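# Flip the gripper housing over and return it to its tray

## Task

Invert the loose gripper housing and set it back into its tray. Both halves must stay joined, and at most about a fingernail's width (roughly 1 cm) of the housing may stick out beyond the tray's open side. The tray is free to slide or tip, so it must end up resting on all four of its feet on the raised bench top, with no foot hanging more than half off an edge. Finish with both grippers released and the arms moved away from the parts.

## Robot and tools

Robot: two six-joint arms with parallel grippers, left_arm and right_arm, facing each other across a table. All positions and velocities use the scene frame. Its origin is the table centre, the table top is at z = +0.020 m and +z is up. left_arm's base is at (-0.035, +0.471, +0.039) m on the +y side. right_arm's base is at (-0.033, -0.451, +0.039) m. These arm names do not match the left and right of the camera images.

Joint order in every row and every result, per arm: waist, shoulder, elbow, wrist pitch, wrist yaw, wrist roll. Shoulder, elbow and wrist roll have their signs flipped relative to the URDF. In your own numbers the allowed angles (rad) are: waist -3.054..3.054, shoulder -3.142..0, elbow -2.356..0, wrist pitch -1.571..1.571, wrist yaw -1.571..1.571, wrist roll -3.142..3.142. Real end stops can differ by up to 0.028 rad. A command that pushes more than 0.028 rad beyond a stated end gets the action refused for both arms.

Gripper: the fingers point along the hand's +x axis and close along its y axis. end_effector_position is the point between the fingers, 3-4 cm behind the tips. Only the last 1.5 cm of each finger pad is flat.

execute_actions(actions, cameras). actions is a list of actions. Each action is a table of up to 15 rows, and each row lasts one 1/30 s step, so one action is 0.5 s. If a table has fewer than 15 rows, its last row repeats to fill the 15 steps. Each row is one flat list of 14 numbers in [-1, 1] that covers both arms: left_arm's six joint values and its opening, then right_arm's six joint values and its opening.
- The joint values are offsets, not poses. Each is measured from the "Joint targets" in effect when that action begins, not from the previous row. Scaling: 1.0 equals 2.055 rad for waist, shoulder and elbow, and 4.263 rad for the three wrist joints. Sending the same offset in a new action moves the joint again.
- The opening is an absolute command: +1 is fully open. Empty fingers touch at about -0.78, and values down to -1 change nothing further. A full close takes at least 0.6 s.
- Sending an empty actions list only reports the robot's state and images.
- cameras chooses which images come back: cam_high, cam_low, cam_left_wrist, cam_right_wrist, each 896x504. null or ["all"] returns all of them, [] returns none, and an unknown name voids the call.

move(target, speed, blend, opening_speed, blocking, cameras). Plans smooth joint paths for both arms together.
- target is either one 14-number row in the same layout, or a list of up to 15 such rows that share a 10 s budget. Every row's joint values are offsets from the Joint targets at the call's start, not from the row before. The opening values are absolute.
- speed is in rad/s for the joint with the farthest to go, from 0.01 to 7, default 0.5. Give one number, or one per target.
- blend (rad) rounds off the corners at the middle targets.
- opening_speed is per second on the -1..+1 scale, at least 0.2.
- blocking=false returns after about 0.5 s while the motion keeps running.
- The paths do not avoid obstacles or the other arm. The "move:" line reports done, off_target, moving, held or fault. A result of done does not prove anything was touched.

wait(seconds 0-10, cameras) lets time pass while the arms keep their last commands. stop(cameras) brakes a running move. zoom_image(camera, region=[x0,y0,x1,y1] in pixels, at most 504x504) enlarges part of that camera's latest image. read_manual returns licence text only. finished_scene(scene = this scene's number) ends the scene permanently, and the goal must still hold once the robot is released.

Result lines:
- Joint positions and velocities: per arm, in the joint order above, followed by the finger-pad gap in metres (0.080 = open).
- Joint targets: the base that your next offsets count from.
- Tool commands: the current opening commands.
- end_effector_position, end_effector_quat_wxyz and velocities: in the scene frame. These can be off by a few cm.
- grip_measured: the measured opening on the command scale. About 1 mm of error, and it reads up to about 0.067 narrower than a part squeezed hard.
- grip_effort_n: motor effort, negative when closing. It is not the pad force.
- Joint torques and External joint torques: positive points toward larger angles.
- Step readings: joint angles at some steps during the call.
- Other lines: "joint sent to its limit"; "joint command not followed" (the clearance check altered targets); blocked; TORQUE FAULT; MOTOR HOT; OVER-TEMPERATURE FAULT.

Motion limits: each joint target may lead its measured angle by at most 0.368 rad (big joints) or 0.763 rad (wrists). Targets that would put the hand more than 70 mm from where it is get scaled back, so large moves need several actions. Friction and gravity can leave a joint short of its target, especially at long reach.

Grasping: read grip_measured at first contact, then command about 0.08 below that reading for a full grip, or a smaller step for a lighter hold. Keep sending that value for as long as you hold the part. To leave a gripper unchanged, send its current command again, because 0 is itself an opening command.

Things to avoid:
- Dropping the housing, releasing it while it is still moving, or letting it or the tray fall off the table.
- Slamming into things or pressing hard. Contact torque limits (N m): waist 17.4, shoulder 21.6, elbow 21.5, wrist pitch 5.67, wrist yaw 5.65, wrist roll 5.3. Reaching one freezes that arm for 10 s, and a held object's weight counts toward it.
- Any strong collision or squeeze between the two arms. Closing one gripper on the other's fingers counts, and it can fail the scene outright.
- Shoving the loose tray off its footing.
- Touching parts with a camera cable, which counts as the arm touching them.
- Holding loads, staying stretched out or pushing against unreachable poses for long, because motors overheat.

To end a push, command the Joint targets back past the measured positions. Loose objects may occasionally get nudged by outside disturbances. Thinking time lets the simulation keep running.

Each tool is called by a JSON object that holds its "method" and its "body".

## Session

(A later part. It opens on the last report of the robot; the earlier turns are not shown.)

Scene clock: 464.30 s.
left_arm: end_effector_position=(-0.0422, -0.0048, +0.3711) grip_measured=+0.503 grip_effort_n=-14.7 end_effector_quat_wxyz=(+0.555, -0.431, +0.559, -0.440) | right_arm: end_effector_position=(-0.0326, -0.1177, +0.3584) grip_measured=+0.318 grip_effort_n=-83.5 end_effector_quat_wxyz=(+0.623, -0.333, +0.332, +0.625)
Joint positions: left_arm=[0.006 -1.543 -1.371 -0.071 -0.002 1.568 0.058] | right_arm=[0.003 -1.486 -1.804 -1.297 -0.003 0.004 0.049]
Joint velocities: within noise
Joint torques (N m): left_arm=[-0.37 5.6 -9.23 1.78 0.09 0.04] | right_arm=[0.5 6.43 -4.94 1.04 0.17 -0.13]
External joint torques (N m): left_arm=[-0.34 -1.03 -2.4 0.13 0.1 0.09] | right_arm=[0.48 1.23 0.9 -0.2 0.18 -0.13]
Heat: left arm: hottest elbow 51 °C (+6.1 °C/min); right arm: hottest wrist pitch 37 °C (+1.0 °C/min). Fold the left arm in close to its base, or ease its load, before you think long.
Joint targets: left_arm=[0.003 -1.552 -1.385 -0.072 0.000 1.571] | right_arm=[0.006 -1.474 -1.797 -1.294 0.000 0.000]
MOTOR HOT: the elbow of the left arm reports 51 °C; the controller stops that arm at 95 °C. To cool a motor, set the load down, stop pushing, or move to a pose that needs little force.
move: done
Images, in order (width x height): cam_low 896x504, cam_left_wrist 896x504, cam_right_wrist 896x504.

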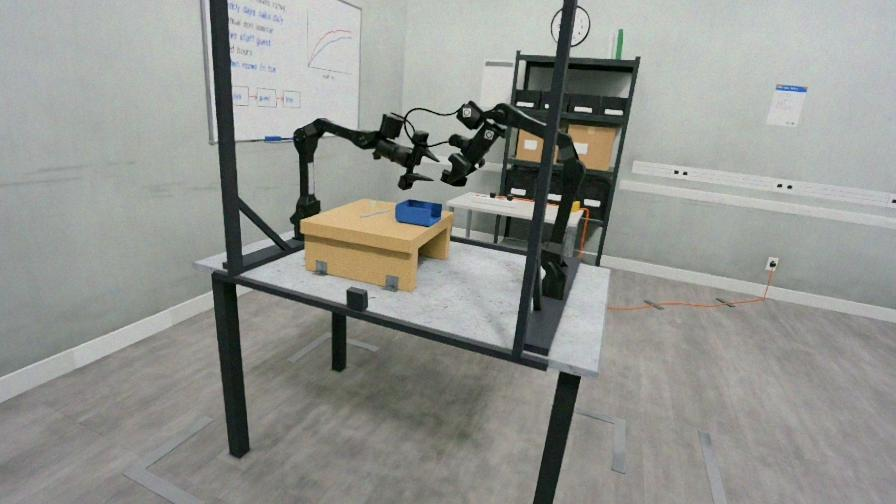

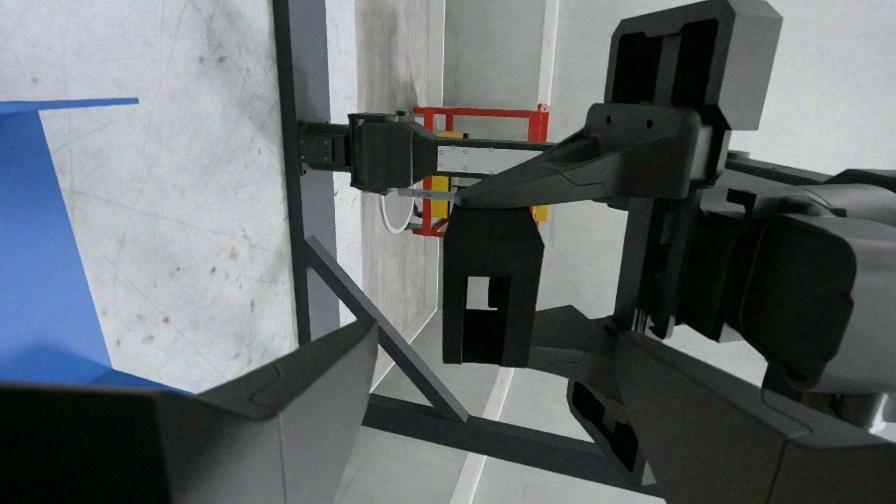

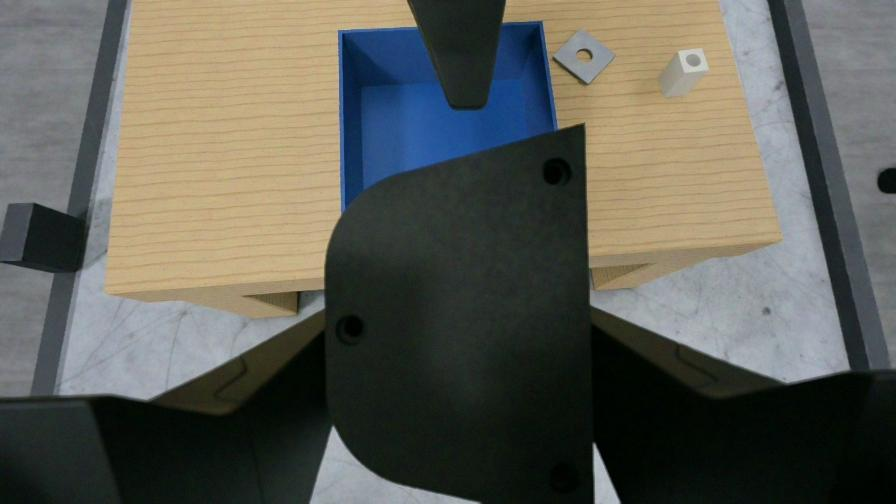

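{"method": "move", "body": {"target": [0.0005,-0.0723,-0.0569,0.0074,0,0,0.5,0,0,0,0,0,0,0.2], "speed": 0.12, "cameras": ["cam_left_wrist","cam_low","cam_right_wrist"]}}

{"method": "zoom_image", "body": {"camera": "cam_low", "region": [400, 120, 490, 200]}}

{"method": "zoom_image", "body": {"camera": "cam_left_wrist", "region": [330, 100, 680, 450]}}

Scene clock: 477.37 s.
left_arm: end_effector_position=(-0.0428, -0.0440, +0.3600) grip_measured=+0.503 grip_effort_n=-14.7 end_effector_quat_wxyz=(+0.556, -0.429, +0.561, -0.439) | right_arm: end_effector_position=(-0.0326, -0.1177, +0.3584) grip_measured=+0.318 grip_effort_n=-83.5 end_effector_quat_wxyz=(+0.623, -0.333, +0.332, +0.625)
Joint positions: left_arm=[0.006 -1.692 -1.488 -0.045 -0.002 1.568 0.058] | right_arm=[0.003 -1.486 -1.804 -1.297 -0.003 0.004 0.049]
Joint velocities: within noise
Joint torques (N m): left_arm=[-0.28 6.59 -9.11 2.15 0.09 0.04] | right_arm=[0.35 6.51 -4.83 1.01 0.19 -0.16]
External joint torques (N m): left_arm=[-0.22 -1.17 -2.25 0.5 0.09 0.09] | right_arm=[0.37 1.47 0.92 -0.22 0.19 -0.16]
Heat: left arm: hottest elbow 51 °C (+8.1 °C/min); right arm: hottest wrist pitch 38 °C (+2.0 °C/min). Fold the left arm in close to its base, or ease its load, before you think long.
Joint targets: left_arm=[0.004 -1.700 -1.502 -0.040 0.000 1.571] | right_arm=[0.006 -1.474 -1.797 -1.294 0.000 0.000]
MOTOR HOT: still on. The elbow of the left arm reports 51 °C.
move: done
Images, in order (width x height): cam_low 896x504, cam_left_wrist 896x504, cam_right_wrist 896x504.

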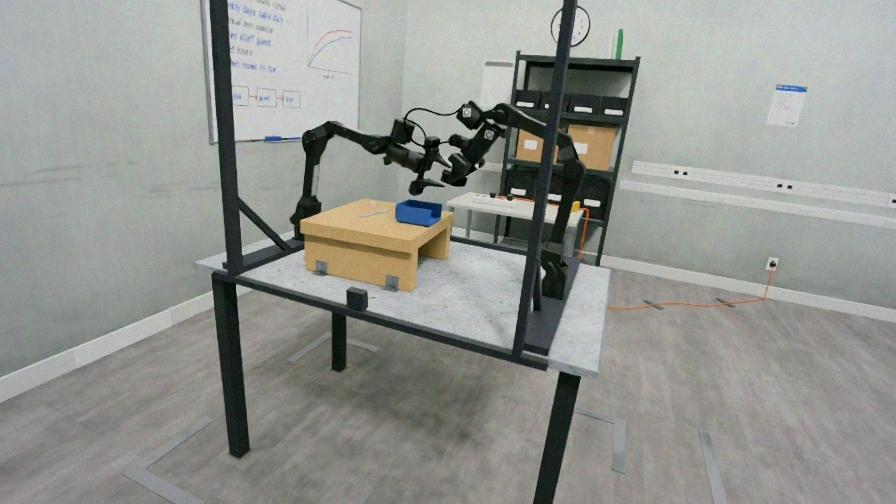

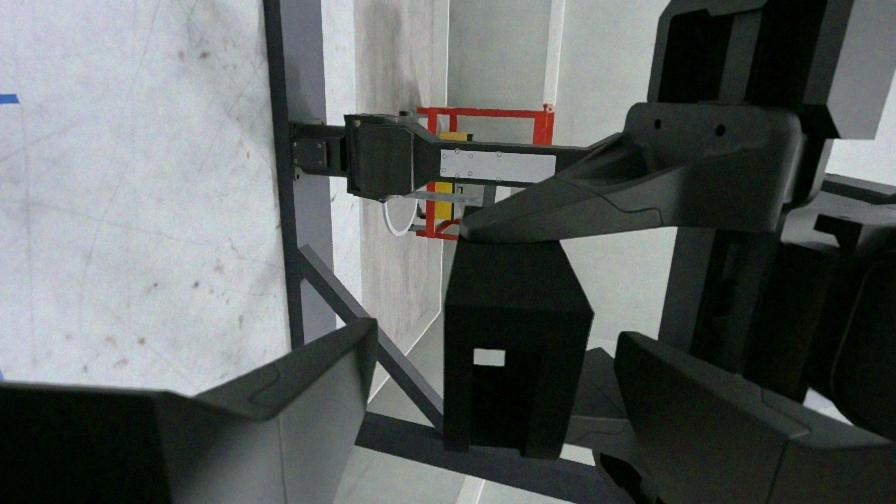

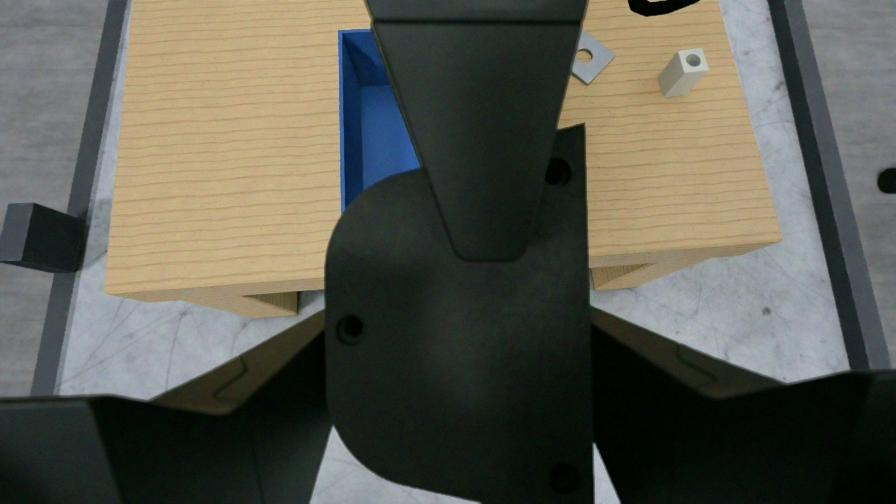

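Scaled by 5.600 from the camera's 896x504 image, which has a finer 1280x720 frame.

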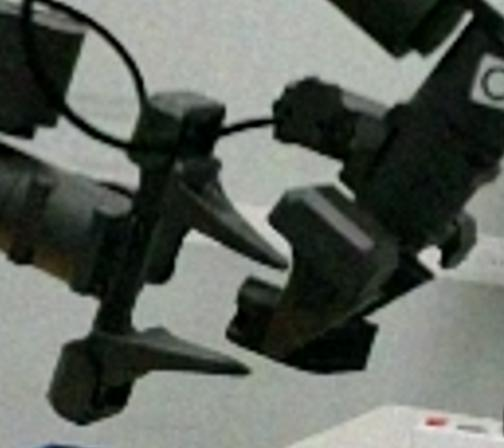

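Scaled by 1.440 from the camera's 896x504 image, which has a finer 1280x720 frame.

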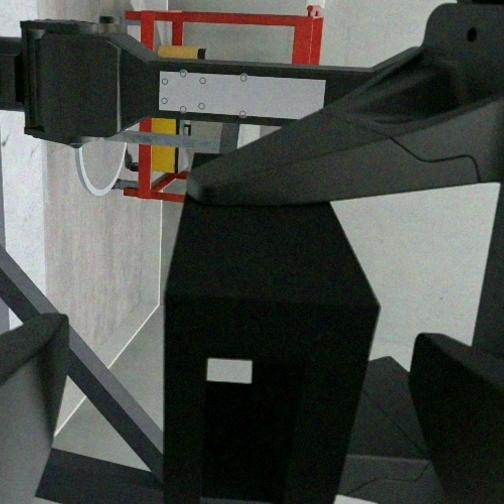

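{"method": "move", "body": {"target": [0,0,-0.0029,0,0,0,0.5,0,0,0,0,0,0,0.2], "cameras": []}}

{"method": "move", "body": {"target": [0,0,0,0,0,0,-0.05,0,0,0,0,0,0,0.2], "opening_speed": 0.25, "cameras": ["cam_left_wrist","cam_right_wrist"]}}

Scene clock: 484.53 s.
left_arm: end_effector_position=(-0.0429, -0.0442, +0.3629) grip_measured=+0.503 grip_effort_n=-14.7 end_effector_quat_wxyz=(+0.554, -0.431, +0.559, -0.441) | right_arm: end_effector_position=(-0.0326, -0.1177, +0.3584) grip_measured=+0.318 grip_effort_n=-83.5 end_effector_quat_wxyz=(+0.623, -0.333, +0.332, +0.625)
Joint positions: left_arm=[0.006 -1.692 -1.494 -0.045 -0.002 1.568 0.058] | right_arm=[0.003 -1.486 -1.804 -1.297 -0.003 0.004 0.049]
Joint velocities: within noise
Joint torques (N m): left_arm=[-0.29 6.61 -9.22 2.15 0.1 0.04] | right_arm=[0.31 6.39 -5.04 1.08 0.15 -0.12]
External joint torques (N m): left_arm=[-0.35 -1.3 -2.23 0.46 0.11 0.09] | right_arm=[0.29 1.09 0.81 -0.15 0.16 -0.12]
Heat: left arm: hottest elbow 50 °C (+8.1 °C/min); right arm: hottest wrist pitch 38 °C (+1.0 °C/min). Fold the left arm in close to its base, or ease its load, before you think long.
Joint targets: left_arm=[0.004 -1.700 -1.508 -0.040 0.000 1.571] | right_arm=[0.006 -1.474 -1.797 -1.294 0.000 0.000]
MOTOR HOT: still on. The elbow of the left arm reports 50 °C.
move: done
No camera images: "cameras" was empty.

Scene clock: 487.00 s.
left_arm: end_effector_position=(-0.0429, -0.0442, +0.3629) grip_measured=-0.047 grip_effort_n=-14.7 end_effector_quat_wxyz=(+0.554, -0.431, +0.559, -0.441) | right_arm: end_effector_position=(-0.0326, -0.1177, +0.3584) grip_measured=+0.318 grip_effort_n=-83.5 end_effector_quat_wxyz=(+0.623, -0.333, +0.332, +0.625)
Joint positions: left_arm=[0.006 -1.692 -1.494 -0.045 -0.002 1.568 0.033] | right_arm=[0.003 -1.486 -1.804 -1.297 -0.003 0.004 0.049]
Joint velocities: within noise
Joint torques (N m): left_arm=[-0.29 6.58 -9.2 2.16 0.09 0.04] | right_arm=[0.4 6.47 -4.99 1.07 0.14 -0.16]
External joint torques (N m): left_arm=[-0.26 -1.14 -2.35 0.5 0.1 0.09] | right_arm=[0.39 1.3 0.82 -0.17 0.14 -0.16]
Heat: left arm: hottest elbow 50 °C (+8.0 °C/min); right arm: hottest wrist pitch 38 °C (+1.0 °C/min). Fold the left arm in close to its base, or ease its load, before you think long.
Joint targets: left_arm=[0.004 -1.700 -1.508 -0.040 0.000 1.571] | right_arm=[0.006 -1.474 -1.797 -1.294 0.000 0.000]
MOTOR HOT: still on. The elbow of the left arm reports 50 °C.
move: done
Images, in order (width x height): cam_left_wrist 896x504, cam_right_wrist 896x504.

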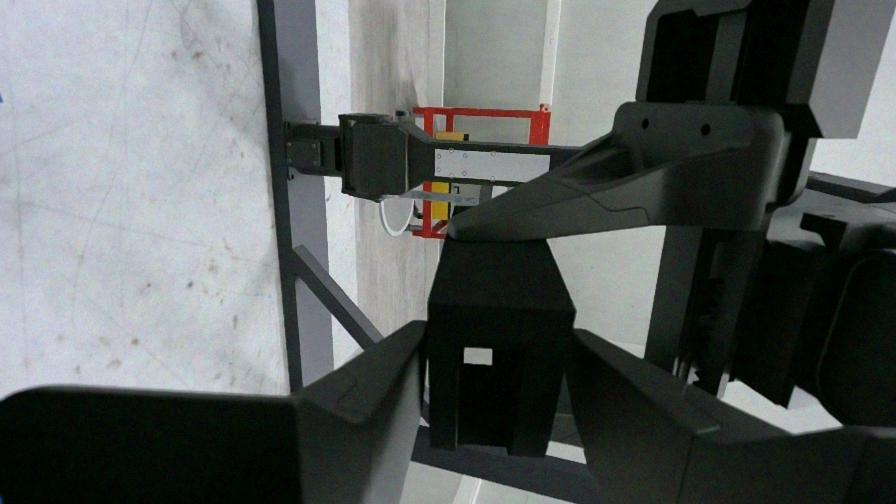

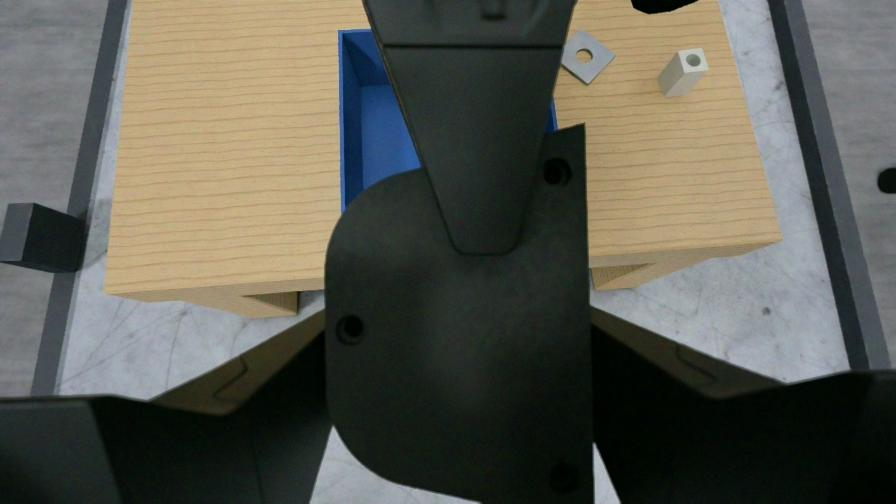

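{"method": "move", "body": {"target": [0,0,0,0,0,0,-0.3,0,0,0,0,0,0,0.2], "opening_speed": 0.25, "cameras": ["cam_left_wrist","cam_right_wrist"]}}

Scene clock: 491.53 s.
left_arm: end_effector_position=(-0.0429, -0.0443, +0.3629) grip_measured=-0.229 grip_effort_n=-83.5 end_effector_quat_wxyz=(+0.554, -0.431, +0.560, -0.440) | right_arm: end_effector_position=(-0.0326, -0.1184, +0.3593) grip_measured=+0.318 grip_effort_n=-83.5 end_effector_quat_wxyz=(+0.624, -0.332, +0.331, +0.626)
Joint positions: left_arm=[0.006 -1.692 -1.494 -0.045 -0.002 1.57 0.025] | right_arm=[0.004 -1.482 -1.804 -1.297 -0.002 0.004 0.049]
Joint velocities: within noise
Joint torques (N m): left_arm=[-0.27 6.64 -9.18 2.15 0.09 -0.01] | right_arm=[0.28 6.11 -4.79 1.07 0.1 -0.13]
External joint torques (N m): left_arm=[-0.13 -1.06 -2.34 0.5 0.09 0.04] | right_arm=[0.25 0.94 1.04 -0.18 0.11 -0.13]
Heat: left arm: hottest elbow 50 °C (+6.0 °C/min); right arm: hottest wrist pitch 38 °C (+1.0 °C/min). Fold the left arm in close to its base, or ease its load, before you think long.
Joint targets: left_arm=[0.004 -1.700 -1.508 -0.040 0.000 1.571] | right_arm=[0.006 -1.474 -1.797 -1.294 0.000 0.000]
MOTOR HOT: still on. The elbow of the left arm reports 50 °C.
move: done
Images, in order (width x height): cam_left_wrist 896x504, cam_right_wrist 896x504.

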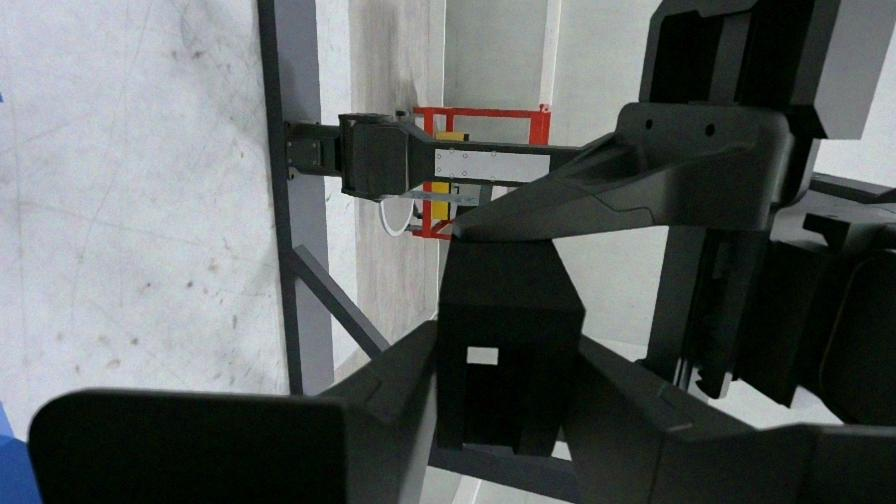

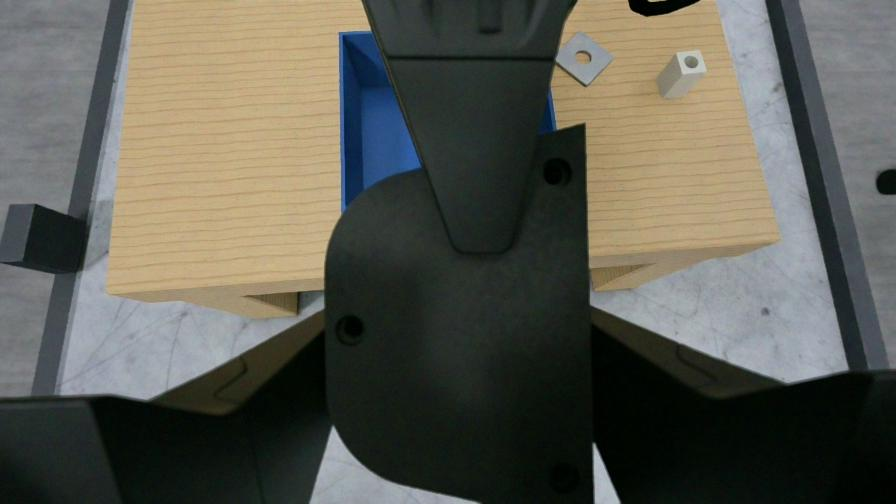

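{"method": "move", "body": {"target": [0,0,0,0,0,0,-0.32,0,0,0,0,0,0,1], "opening_speed": 0.3, "cameras": ["cam_left_wrist","cam_right_wrist"]}}

Scene clock: 513.00 s.
left_arm: end_effector_position=(-0.0429, -0.0445, +0.3626) grip_measured=-0.229 grip_effort_n=-83.5 end_effector_quat_wxyz=(+0.554, -0.431, +0.560, -0.440) | right_arm: end_effector_position=(-0.0326, -0.1182, +0.3594) grip_measured=+0.977 grip_effort_n=17.0 end_effector_quat_wxyz=(+0.624, -0.332, +0.330, +0.626)
Joint positions: left_arm=[0.006 -1.693 -1.494 -0.045 -0.002 1.57 0.025] | right_arm=[0.004 -1.482 -1.804 -1.296 -0.002 0.004 0.079]
Joint velocities: within noise
Joint torques (N m): left_arm=[-0.27 6.7 -9.18 2.13 0.09 -0.01] | right_arm=[0.23 6.21 -4.81 1.03 0.14 -0.17]
External joint torques (N m): left_arm=[-0.25 -1.03 -2.33 0.48 0.1 0.04] | right_arm=[0.21 1.1 0.99 -0.21 0.15 -0.16]
Heat: left arm: hottest elbow 50 °C (+1.0 °C/min); right arm: hottest wrist pitch 38 °C (+1.0 °C/min). Fold the left arm in close to its base, or ease its load, before you think long.
Joint targets: left_arm=[0.004 -1.700 -1.508 -0.040 0.000 1.571] | right_arm=[0.006 -1.474 -1.797 -1.293 0.000 0.000]
MOTOR HOT: still on. The elbow of the left arm reports 50 °C.
move: done
Images, in order (width x height): cam_left_wrist 896x504, cam_right_wrist 896x504.

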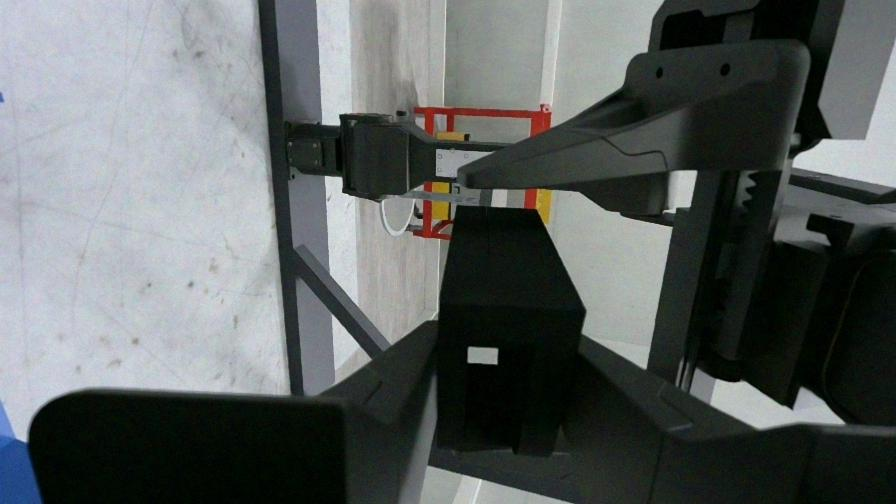

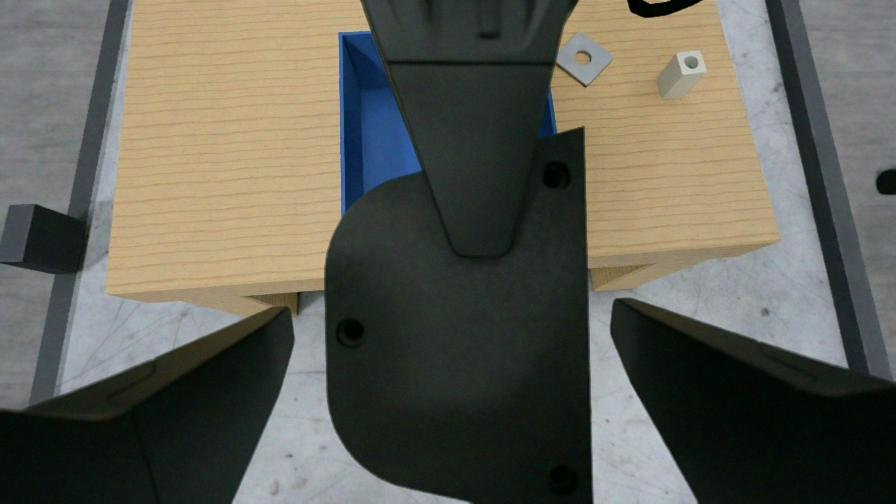

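{"method": "move", "body": {"target": [[0,0,0,0,0,0,-0.32,0,-0.0105,-0.0882,-0.0394,0,0,1],[0,0,0,0,0,0,-0.32,0,-0.0347,-0.2055,-0.0624,0,0,1],[0,0,0,0,0,0,-0.32,0,0.109,-0.0618,-0.0624,0,0,1]], "speed": 0.4}}

Scene clock: 520.70 s.
left_arm: end_effector_position=(-0.0429, -0.0445, +0.3626) grip_measured=-0.229 grip_effort_n=-83.5 end_effector_quat_wxyz=(+0.554, -0.431, +0.560, -0.440) | right_arm: end_effector_position=(-0.0328, -0.2213, +0.4247) grip_measured=+0.978 grip_effort_n=17.0 end_effector_quat_wxyz=(+0.638, -0.303, +0.302, +0.640)
Joint positions: left_arm=[0.006 -1.693 -1.494 -0.045 -0.002 1.57 0.025] | right_arm=[0.004 -1.255 -1.931 -1.561 -0.002 0.004 0.079]
Joint velocities: within noise
Joint torques (N m): left_arm=[-0.24 6.69 -9.18 2.12 0.09 -0.01] | right_arm=[0.33 3.14 -3.73 1.09 0.1 -0.15]
External joint torques (N m): left_arm=[-0.15 -1.08 -2.33 0.47 0.09 0.04] | right_arm=[0.32 0.93 0.87 -0.25 0.11 -0.15]
Heat: left arm: hottest elbow 51 °C (+0.0 °C/min); right arm: hottest wrist pitch 37 °C (+0.0 °C/min). Fold the left arm in close to its base, or ease its load, before you think long.
Joint targets: left_arm=[0.004 -1.700 -1.508 -0.040 0.000 1.571] | right_arm=[0.006 -1.250 -1.924 -1.559 0.000 -0.001]
MOTOR HOT: still on. The elbow of the left arm reports 51 °C.
move: done

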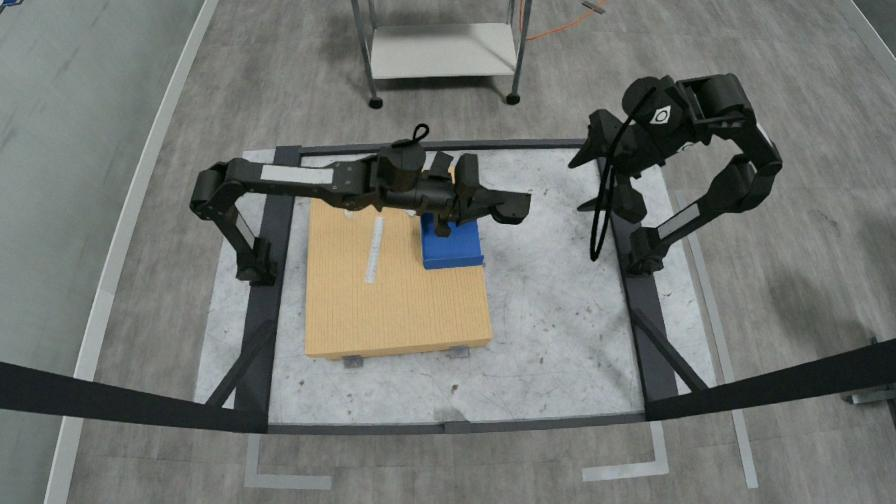

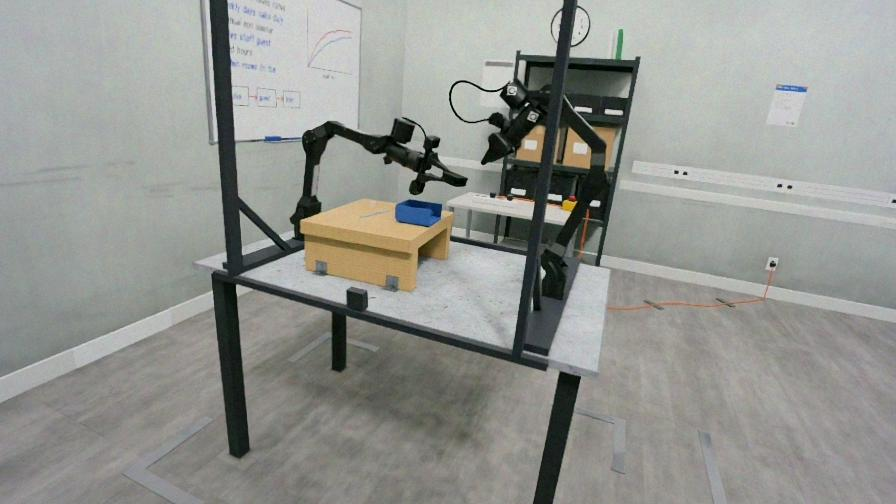

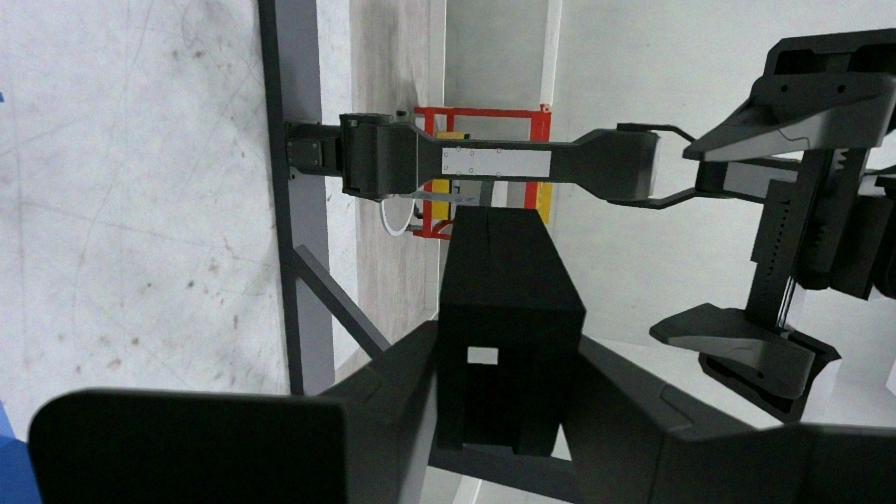

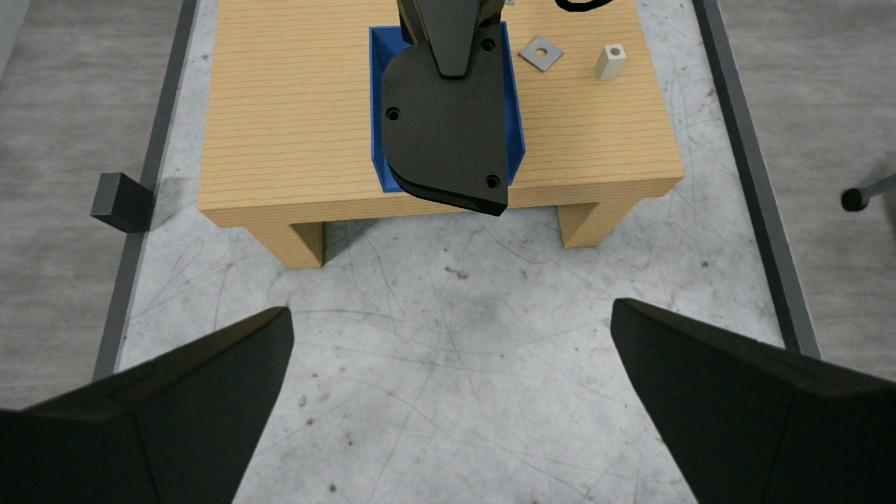

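{"method": "move", "body": {"target": [0,0,0,0,0,-0.737,-0.32,0,0,0,0,0,0,1], "speed": 0.8}}

{"method": "zoom_image", "body": {"camera": "cam_right_wrist", "region": [330, 0, 580, 250]}}

{"method": "zoom_image", "body": {"camera": "cam_low", "region": [400, 120, 490, 200]}}

Scene clock: 531.17 s.
left_arm: end_effector_position=(-0.0429, -0.0445, +0.3626) grip_measured=-0.229 grip_effort_n=-83.5 end_effector_quat_wxyz=(+0.432, +0.554, -0.439, -0.560) | right_arm: end_effector_position=(-0.0328, -0.2213, +0.4246) grip_measured=+0.978 grip_effort_n=17.0 end_effector_quat_wxyz=(+0.638, -0.303, +0.302, +0.640)
Joint positions: left_arm=[0.006 -1.693 -1.494 -0.045 -0.002 -1.569 0.025] | right_arm=[0.004 -1.255 -1.93 -1.561 -0.002 0.004 0.079]
Joint velocities: within noise
Joint torques (N m): left_arm=[-0.29 6.72 -9.19 2.12 0.12 0] | right_arm=[0.32 3.11 -3.76 1.08 0.14 -0.13]
External joint torques (N m): left_arm=[-0.28 -1.06 -2.33 0.47 0.1 -0.05] | right_arm=[0.33 0.84 0.89 -0.27 0.14 -0.12]
Heat: left arm: hottest elbow 51 °C (+0.0 °C/min); right arm: hottest wrist pitch 37 °C (+0.0 °C/min). Fold the left arm in close to its base, or ease its load, before you think long.
Joint targets: left_arm=[0.004 -1.700 -1.508 -0.040 0.000 -1.571] | right_arm=[0.006 -1.250 -1.924 -1.559 0.000 -0.001]
MOTOR HOT: still on. The elbow of the left arm reports 51 °C.
move: done

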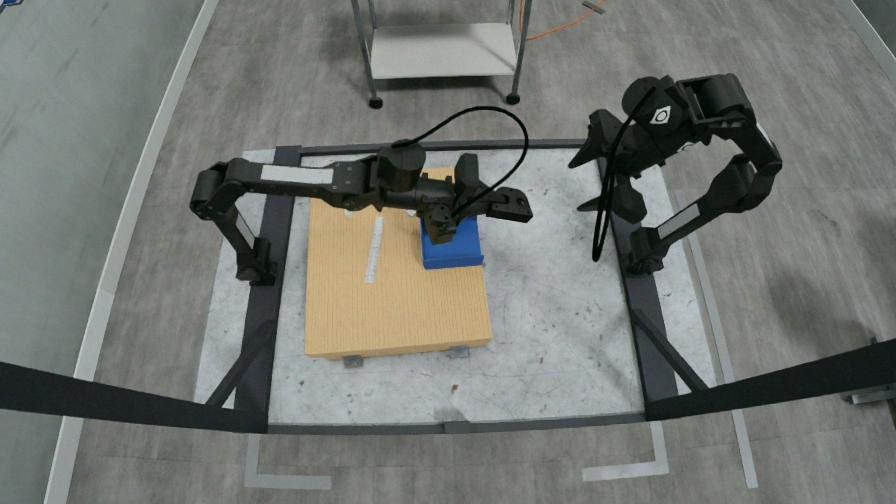

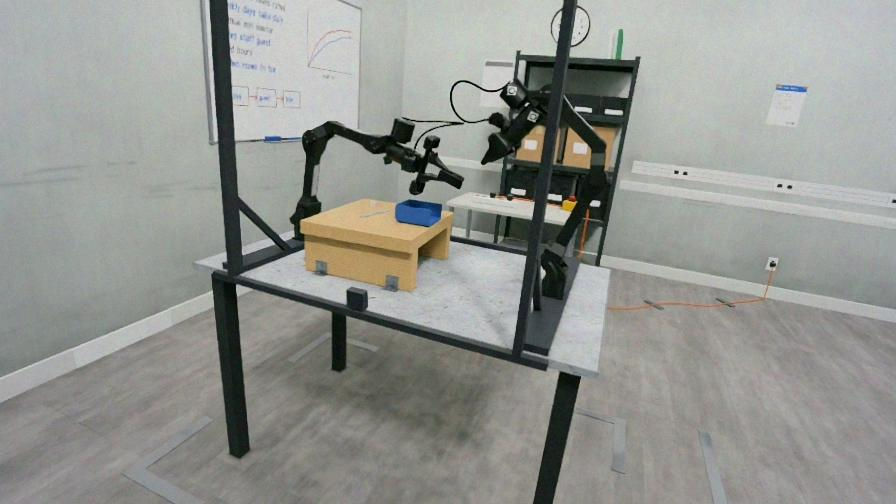

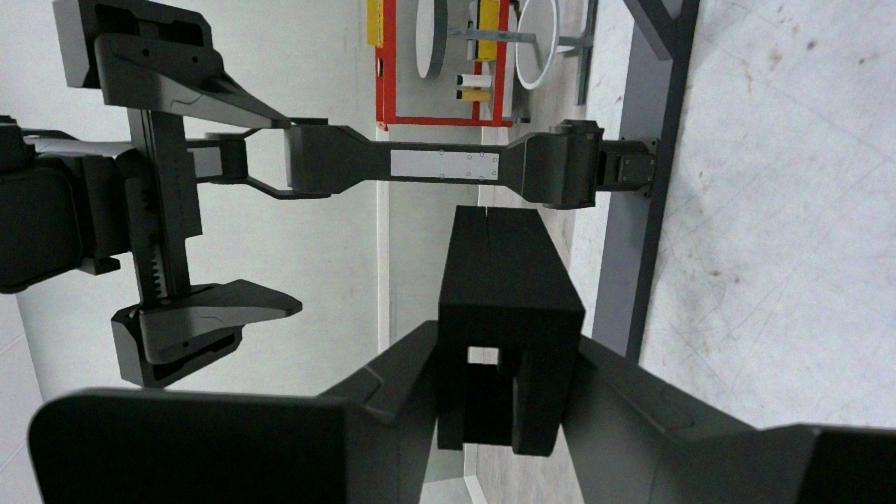

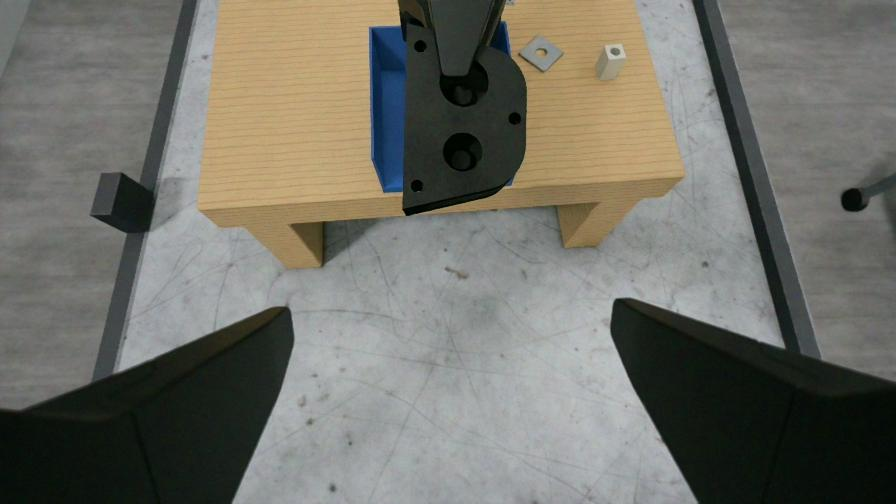

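Scaled by 2.016 from the camera's 896x504 image, which has a finer 1280x720 frame.

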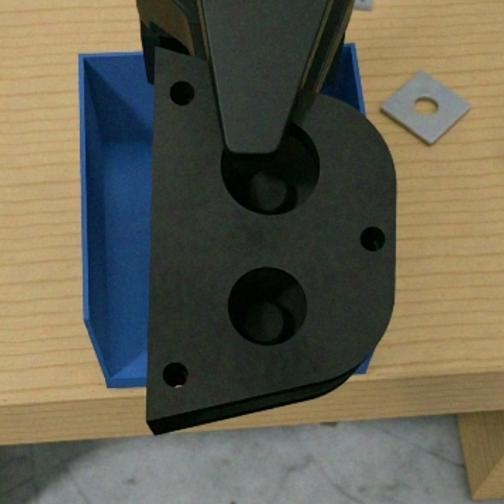

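Scaled by 5.600 from the camera's 896x504 image, which has a finer 1280x720 frame.

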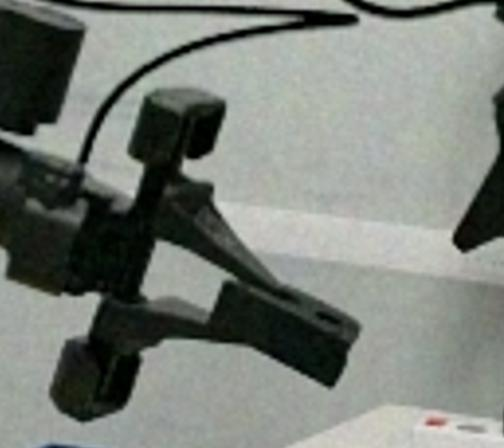

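{"method": "move", "body": {"target": [0,0,0,0,0,0,-0.32,-0.0144,-0.1437,-0.1437,0,0,0,1], "speed": 0.5, "cameras": ["cam_right_wrist","cam_left_wrist","cam_low"]}}

Scene clock: 545.10 s.
left_arm: end_effector_position=(-0.0429, -0.0445, +0.3626) grip_measured=-0.229 grip_effort_n=-83.5 end_effector_quat_wxyz=(+0.432, +0.554, -0.439, -0.560) | right_arm: end_effector_position=(-0.0254, -0.1471, +0.4363) grip_measured=+0.978 grip_effort_n=17.0 end_effector_quat_wxyz=(+0.645, -0.301, +0.307, +0.631)
Joint positions: left_arm=[0.006 -1.693 -1.494 -0.045 -0.002 -1.569 0.025] | right_arm=[-0.021 -1.54 -2.211 -1.56 -0.002 0.004 0.079]
Joint velocities: within noise
Joint torques (N m): left_arm=[-0.27 6.73 -9.18 2.13 0.11 -0.01] | right_arm=[-0.13 4.22 -5.47 0.96 0.15 -0.16]
External joint torques (N m): left_arm=[-0.25 -0.89 -2.44 0.51 0.1 -0.06] | right_arm=[-0.14 -0.18 -0.85 -0.38 0.16 -0.16]
Heat: left arm: hottest elbow 51 °C (+1.0 °C/min); right arm: hottest wrist pitch 37 °C (-1.0 °C/min). Fold the left arm in close to its base, or ease its load, before you think long.
Joint targets: left_arm=[0.004 -1.700 -1.508 -0.040 0.000 -1.571] | right_arm=[-0.023 -1.546 -2.219 -1.559 0.000 -0.001]
MOTOR HOT: still on. The elbow of the left arm reports 51 °C.
move: done
Images, in order (width x height): cam_low 896x504, cam_left_wrist 896x504, cam_right_wrist 896x504.

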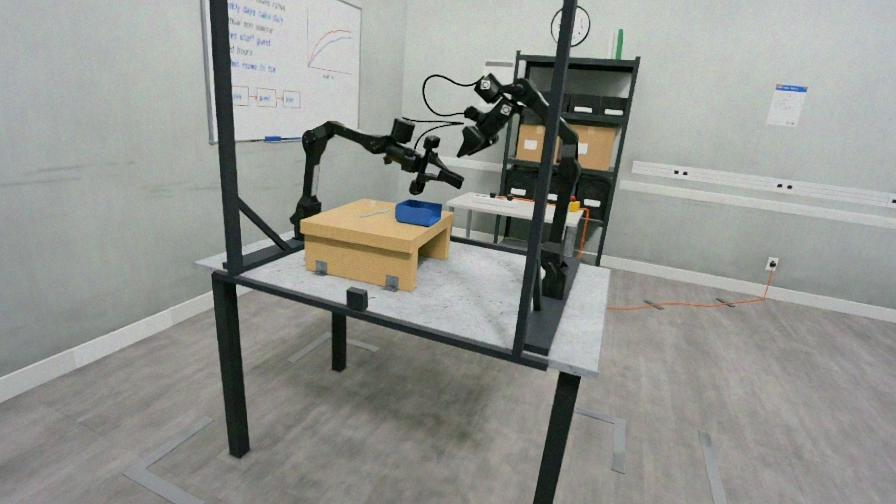

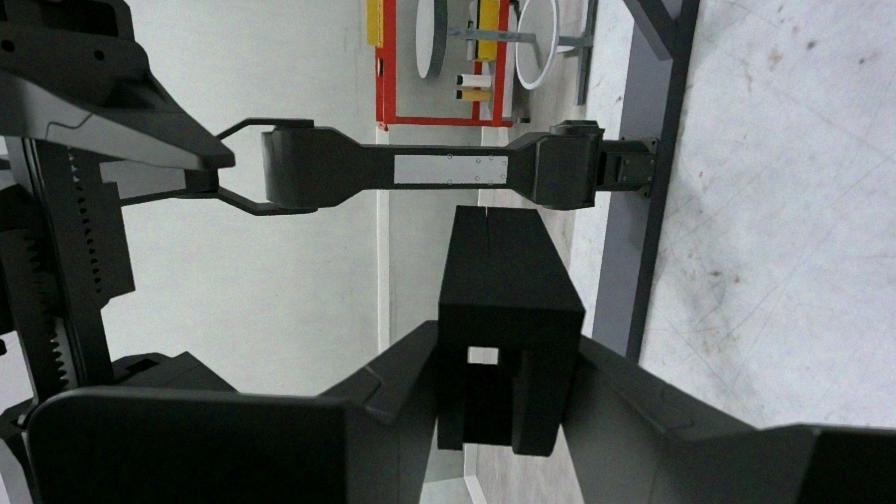

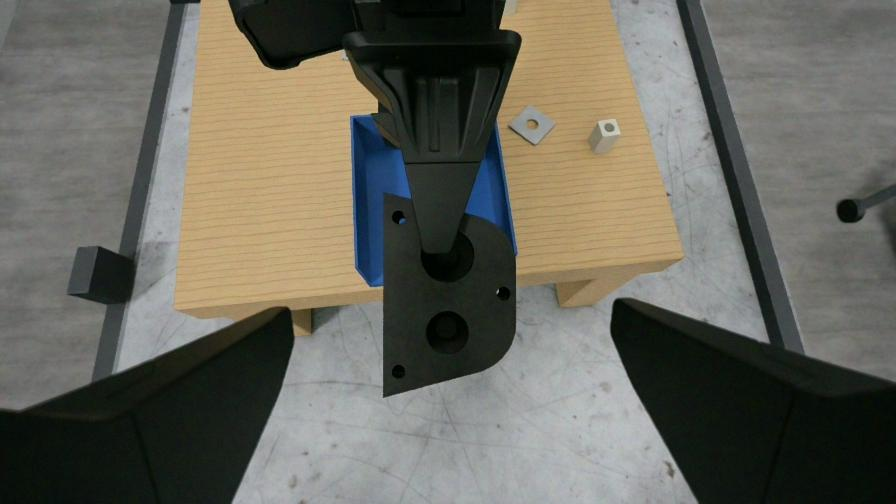

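{"method": "move", "body": {"target": [0,0,0,0,0,0,-0.32,0,0.0242,0.1173,0.0230,0,0,1], "speed": 0.25, "cameras": ["cam_right_wrist","cam_left_wrist"]}}

Scene clock: 551.37 s.
left_arm: end_effector_position=(-0.0429, -0.0445, +0.3626) grip_measured=-0.229 grip_effort_n=-83.5 end_effector_quat_wxyz=(+0.432, +0.554, -0.439, -0.560) | right_arm: end_effector_position=(-0.0250, -0.1379, +0.3909) grip_measured=+0.978 grip_effort_n=17.0 end_effector_quat_wxyz=(+0.630, -0.330, +0.337, +0.616)
Joint positions: left_arm=[0.006 -1.693 -1.494 -0.045 -0.002 -1.569 0.025] | right_arm=[-0.021 -1.505 -1.986 -1.464 -0.002 0.004 0.079]
Joint velocities: within noise
Joint torques (N m): left_arm=[-0.29 6.71 -9.18 2.12 0.11 -0.01] | right_arm=[-0.24 5.97 -4.34 1 0.17 -0.15]
External joint torques (N m): left_arm=[-0.2 -0.99 -2.37 0.48 0.09 -0.06] | right_arm=[-0.25 1.11 0.96 -0.23 0.17 -0.14]
Heat: left arm: hottest elbow 51 °C (+1.0 °C/min); right arm: hottest wrist pitch 37 °C (-1.0 °C/min). Fold the left arm in close to its base, or ease its load, before you think long.
Joint targets: left_arm=[0.004 -1.700 -1.508 -0.040 0.000 -1.571] | right_arm=[-0.024 -1.496 -1.978 -1.462 0.000 -0.001]
MOTOR HOT: still on. The elbow of the left arm reports 51 °C.
move: done
Images, in order (width x height): cam_left_wrist 896x504, cam_right_wrist 896x504.

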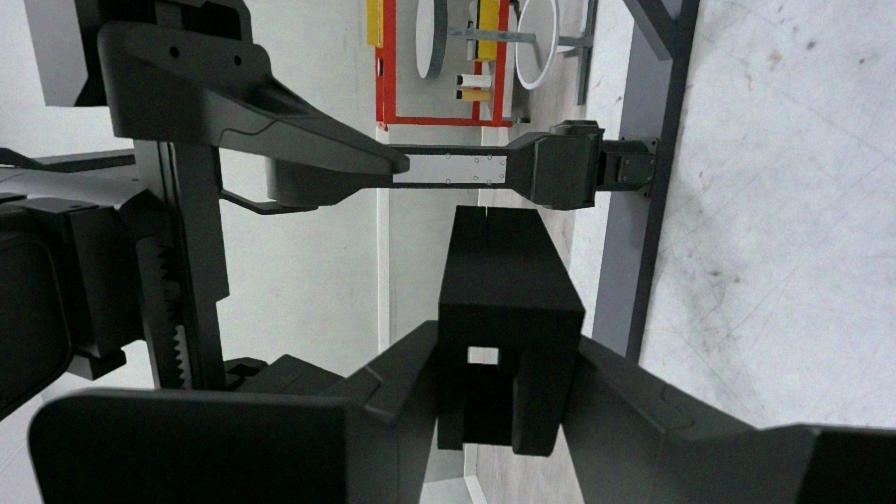

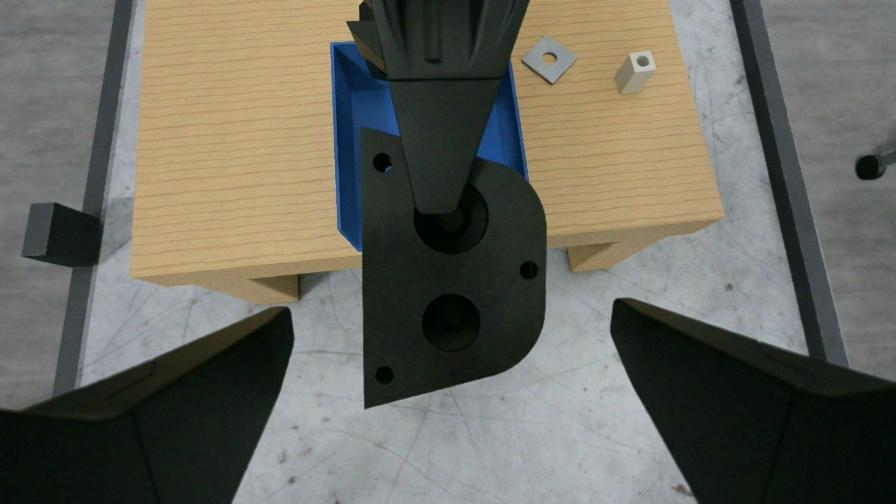

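{"method": "move", "body": {"target": [0,0,0,0,0,0,-0.32,-0.0047,0.0107,0.0881,0.0396,0,0,1], "speed": 0.2, "cameras": ["cam_right_wrist","cam_left_wrist"]}}

Scene clock: 558.90 s.
left_arm: end_effector_position=(-0.0429, -0.0445, +0.3626) grip_measured=-0.229 grip_effort_n=-83.5 end_effector_quat_wxyz=(+0.432, +0.554, -0.439, -0.560) | right_arm: end_effector_position=(-0.0212, -0.1180, +0.3596) grip_measured=+0.978 grip_effort_n=17.0 end_effector_quat_wxyz=(+0.635, -0.325, +0.336, +0.615)
Joint positions: left_arm=[0.006 -1.693 -1.494 -0.045 -0.002 -1.569 0.025] | right_arm=[-0.031 -1.484 -1.806 -1.295 -0.002 0.004 0.079]
Joint velocities: within noise
Joint torques (N m): left_arm=[-0.25 6.7 -9.15 2.12 0.11 0] | right_arm=[-0.17 6.29 -4.74 1.03 0.12 -0.14]
External joint torques (N m): left_arm=[-0.24 -0.88 -2.42 0.5 0.1 -0.05] | right_arm=[-0.23 1.14 1.08 -0.23 0.13 -0.14]
Heat: left arm: hottest elbow 52 °C (+2.0 °C/min); right arm: hottest wrist pitch 37 °C (-1.0 °C/min). Fold the left arm in close to its base, or ease its load, before you think long.
Joint targets: left_arm=[0.004 -1.700 -1.508 -0.040 0.000 -1.571] | right_arm=[-0.033 -1.474 -1.797 -1.293 0.000 0.000]
MOTOR HOT: still on. The elbow of the left arm reports 52 °C.
move: done
Images, in order (width x height): cam_left_wrist 896x504, cam_right_wrist 896x504.

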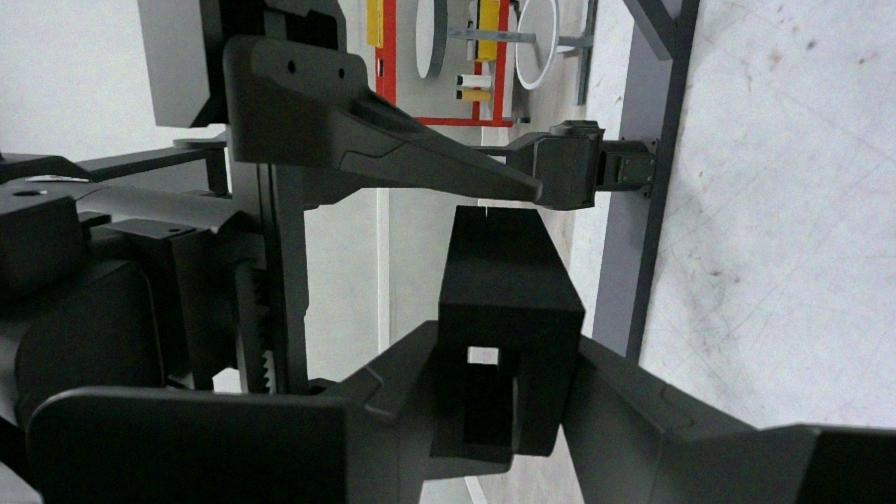

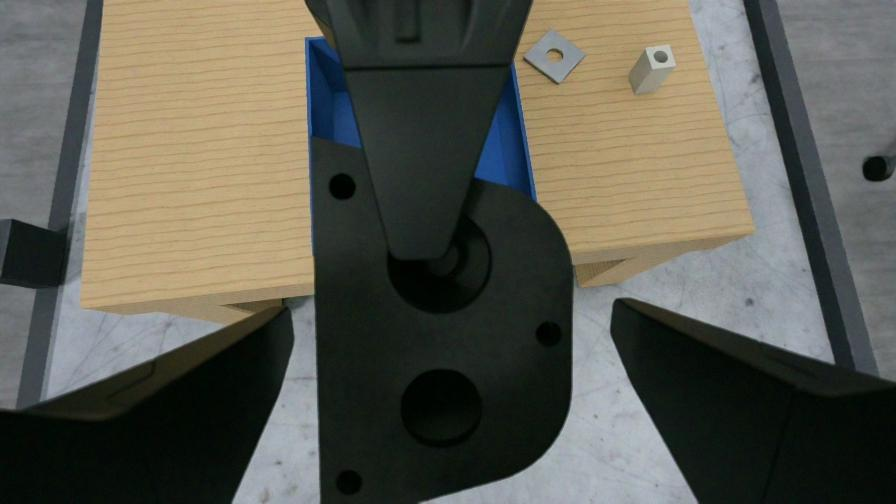

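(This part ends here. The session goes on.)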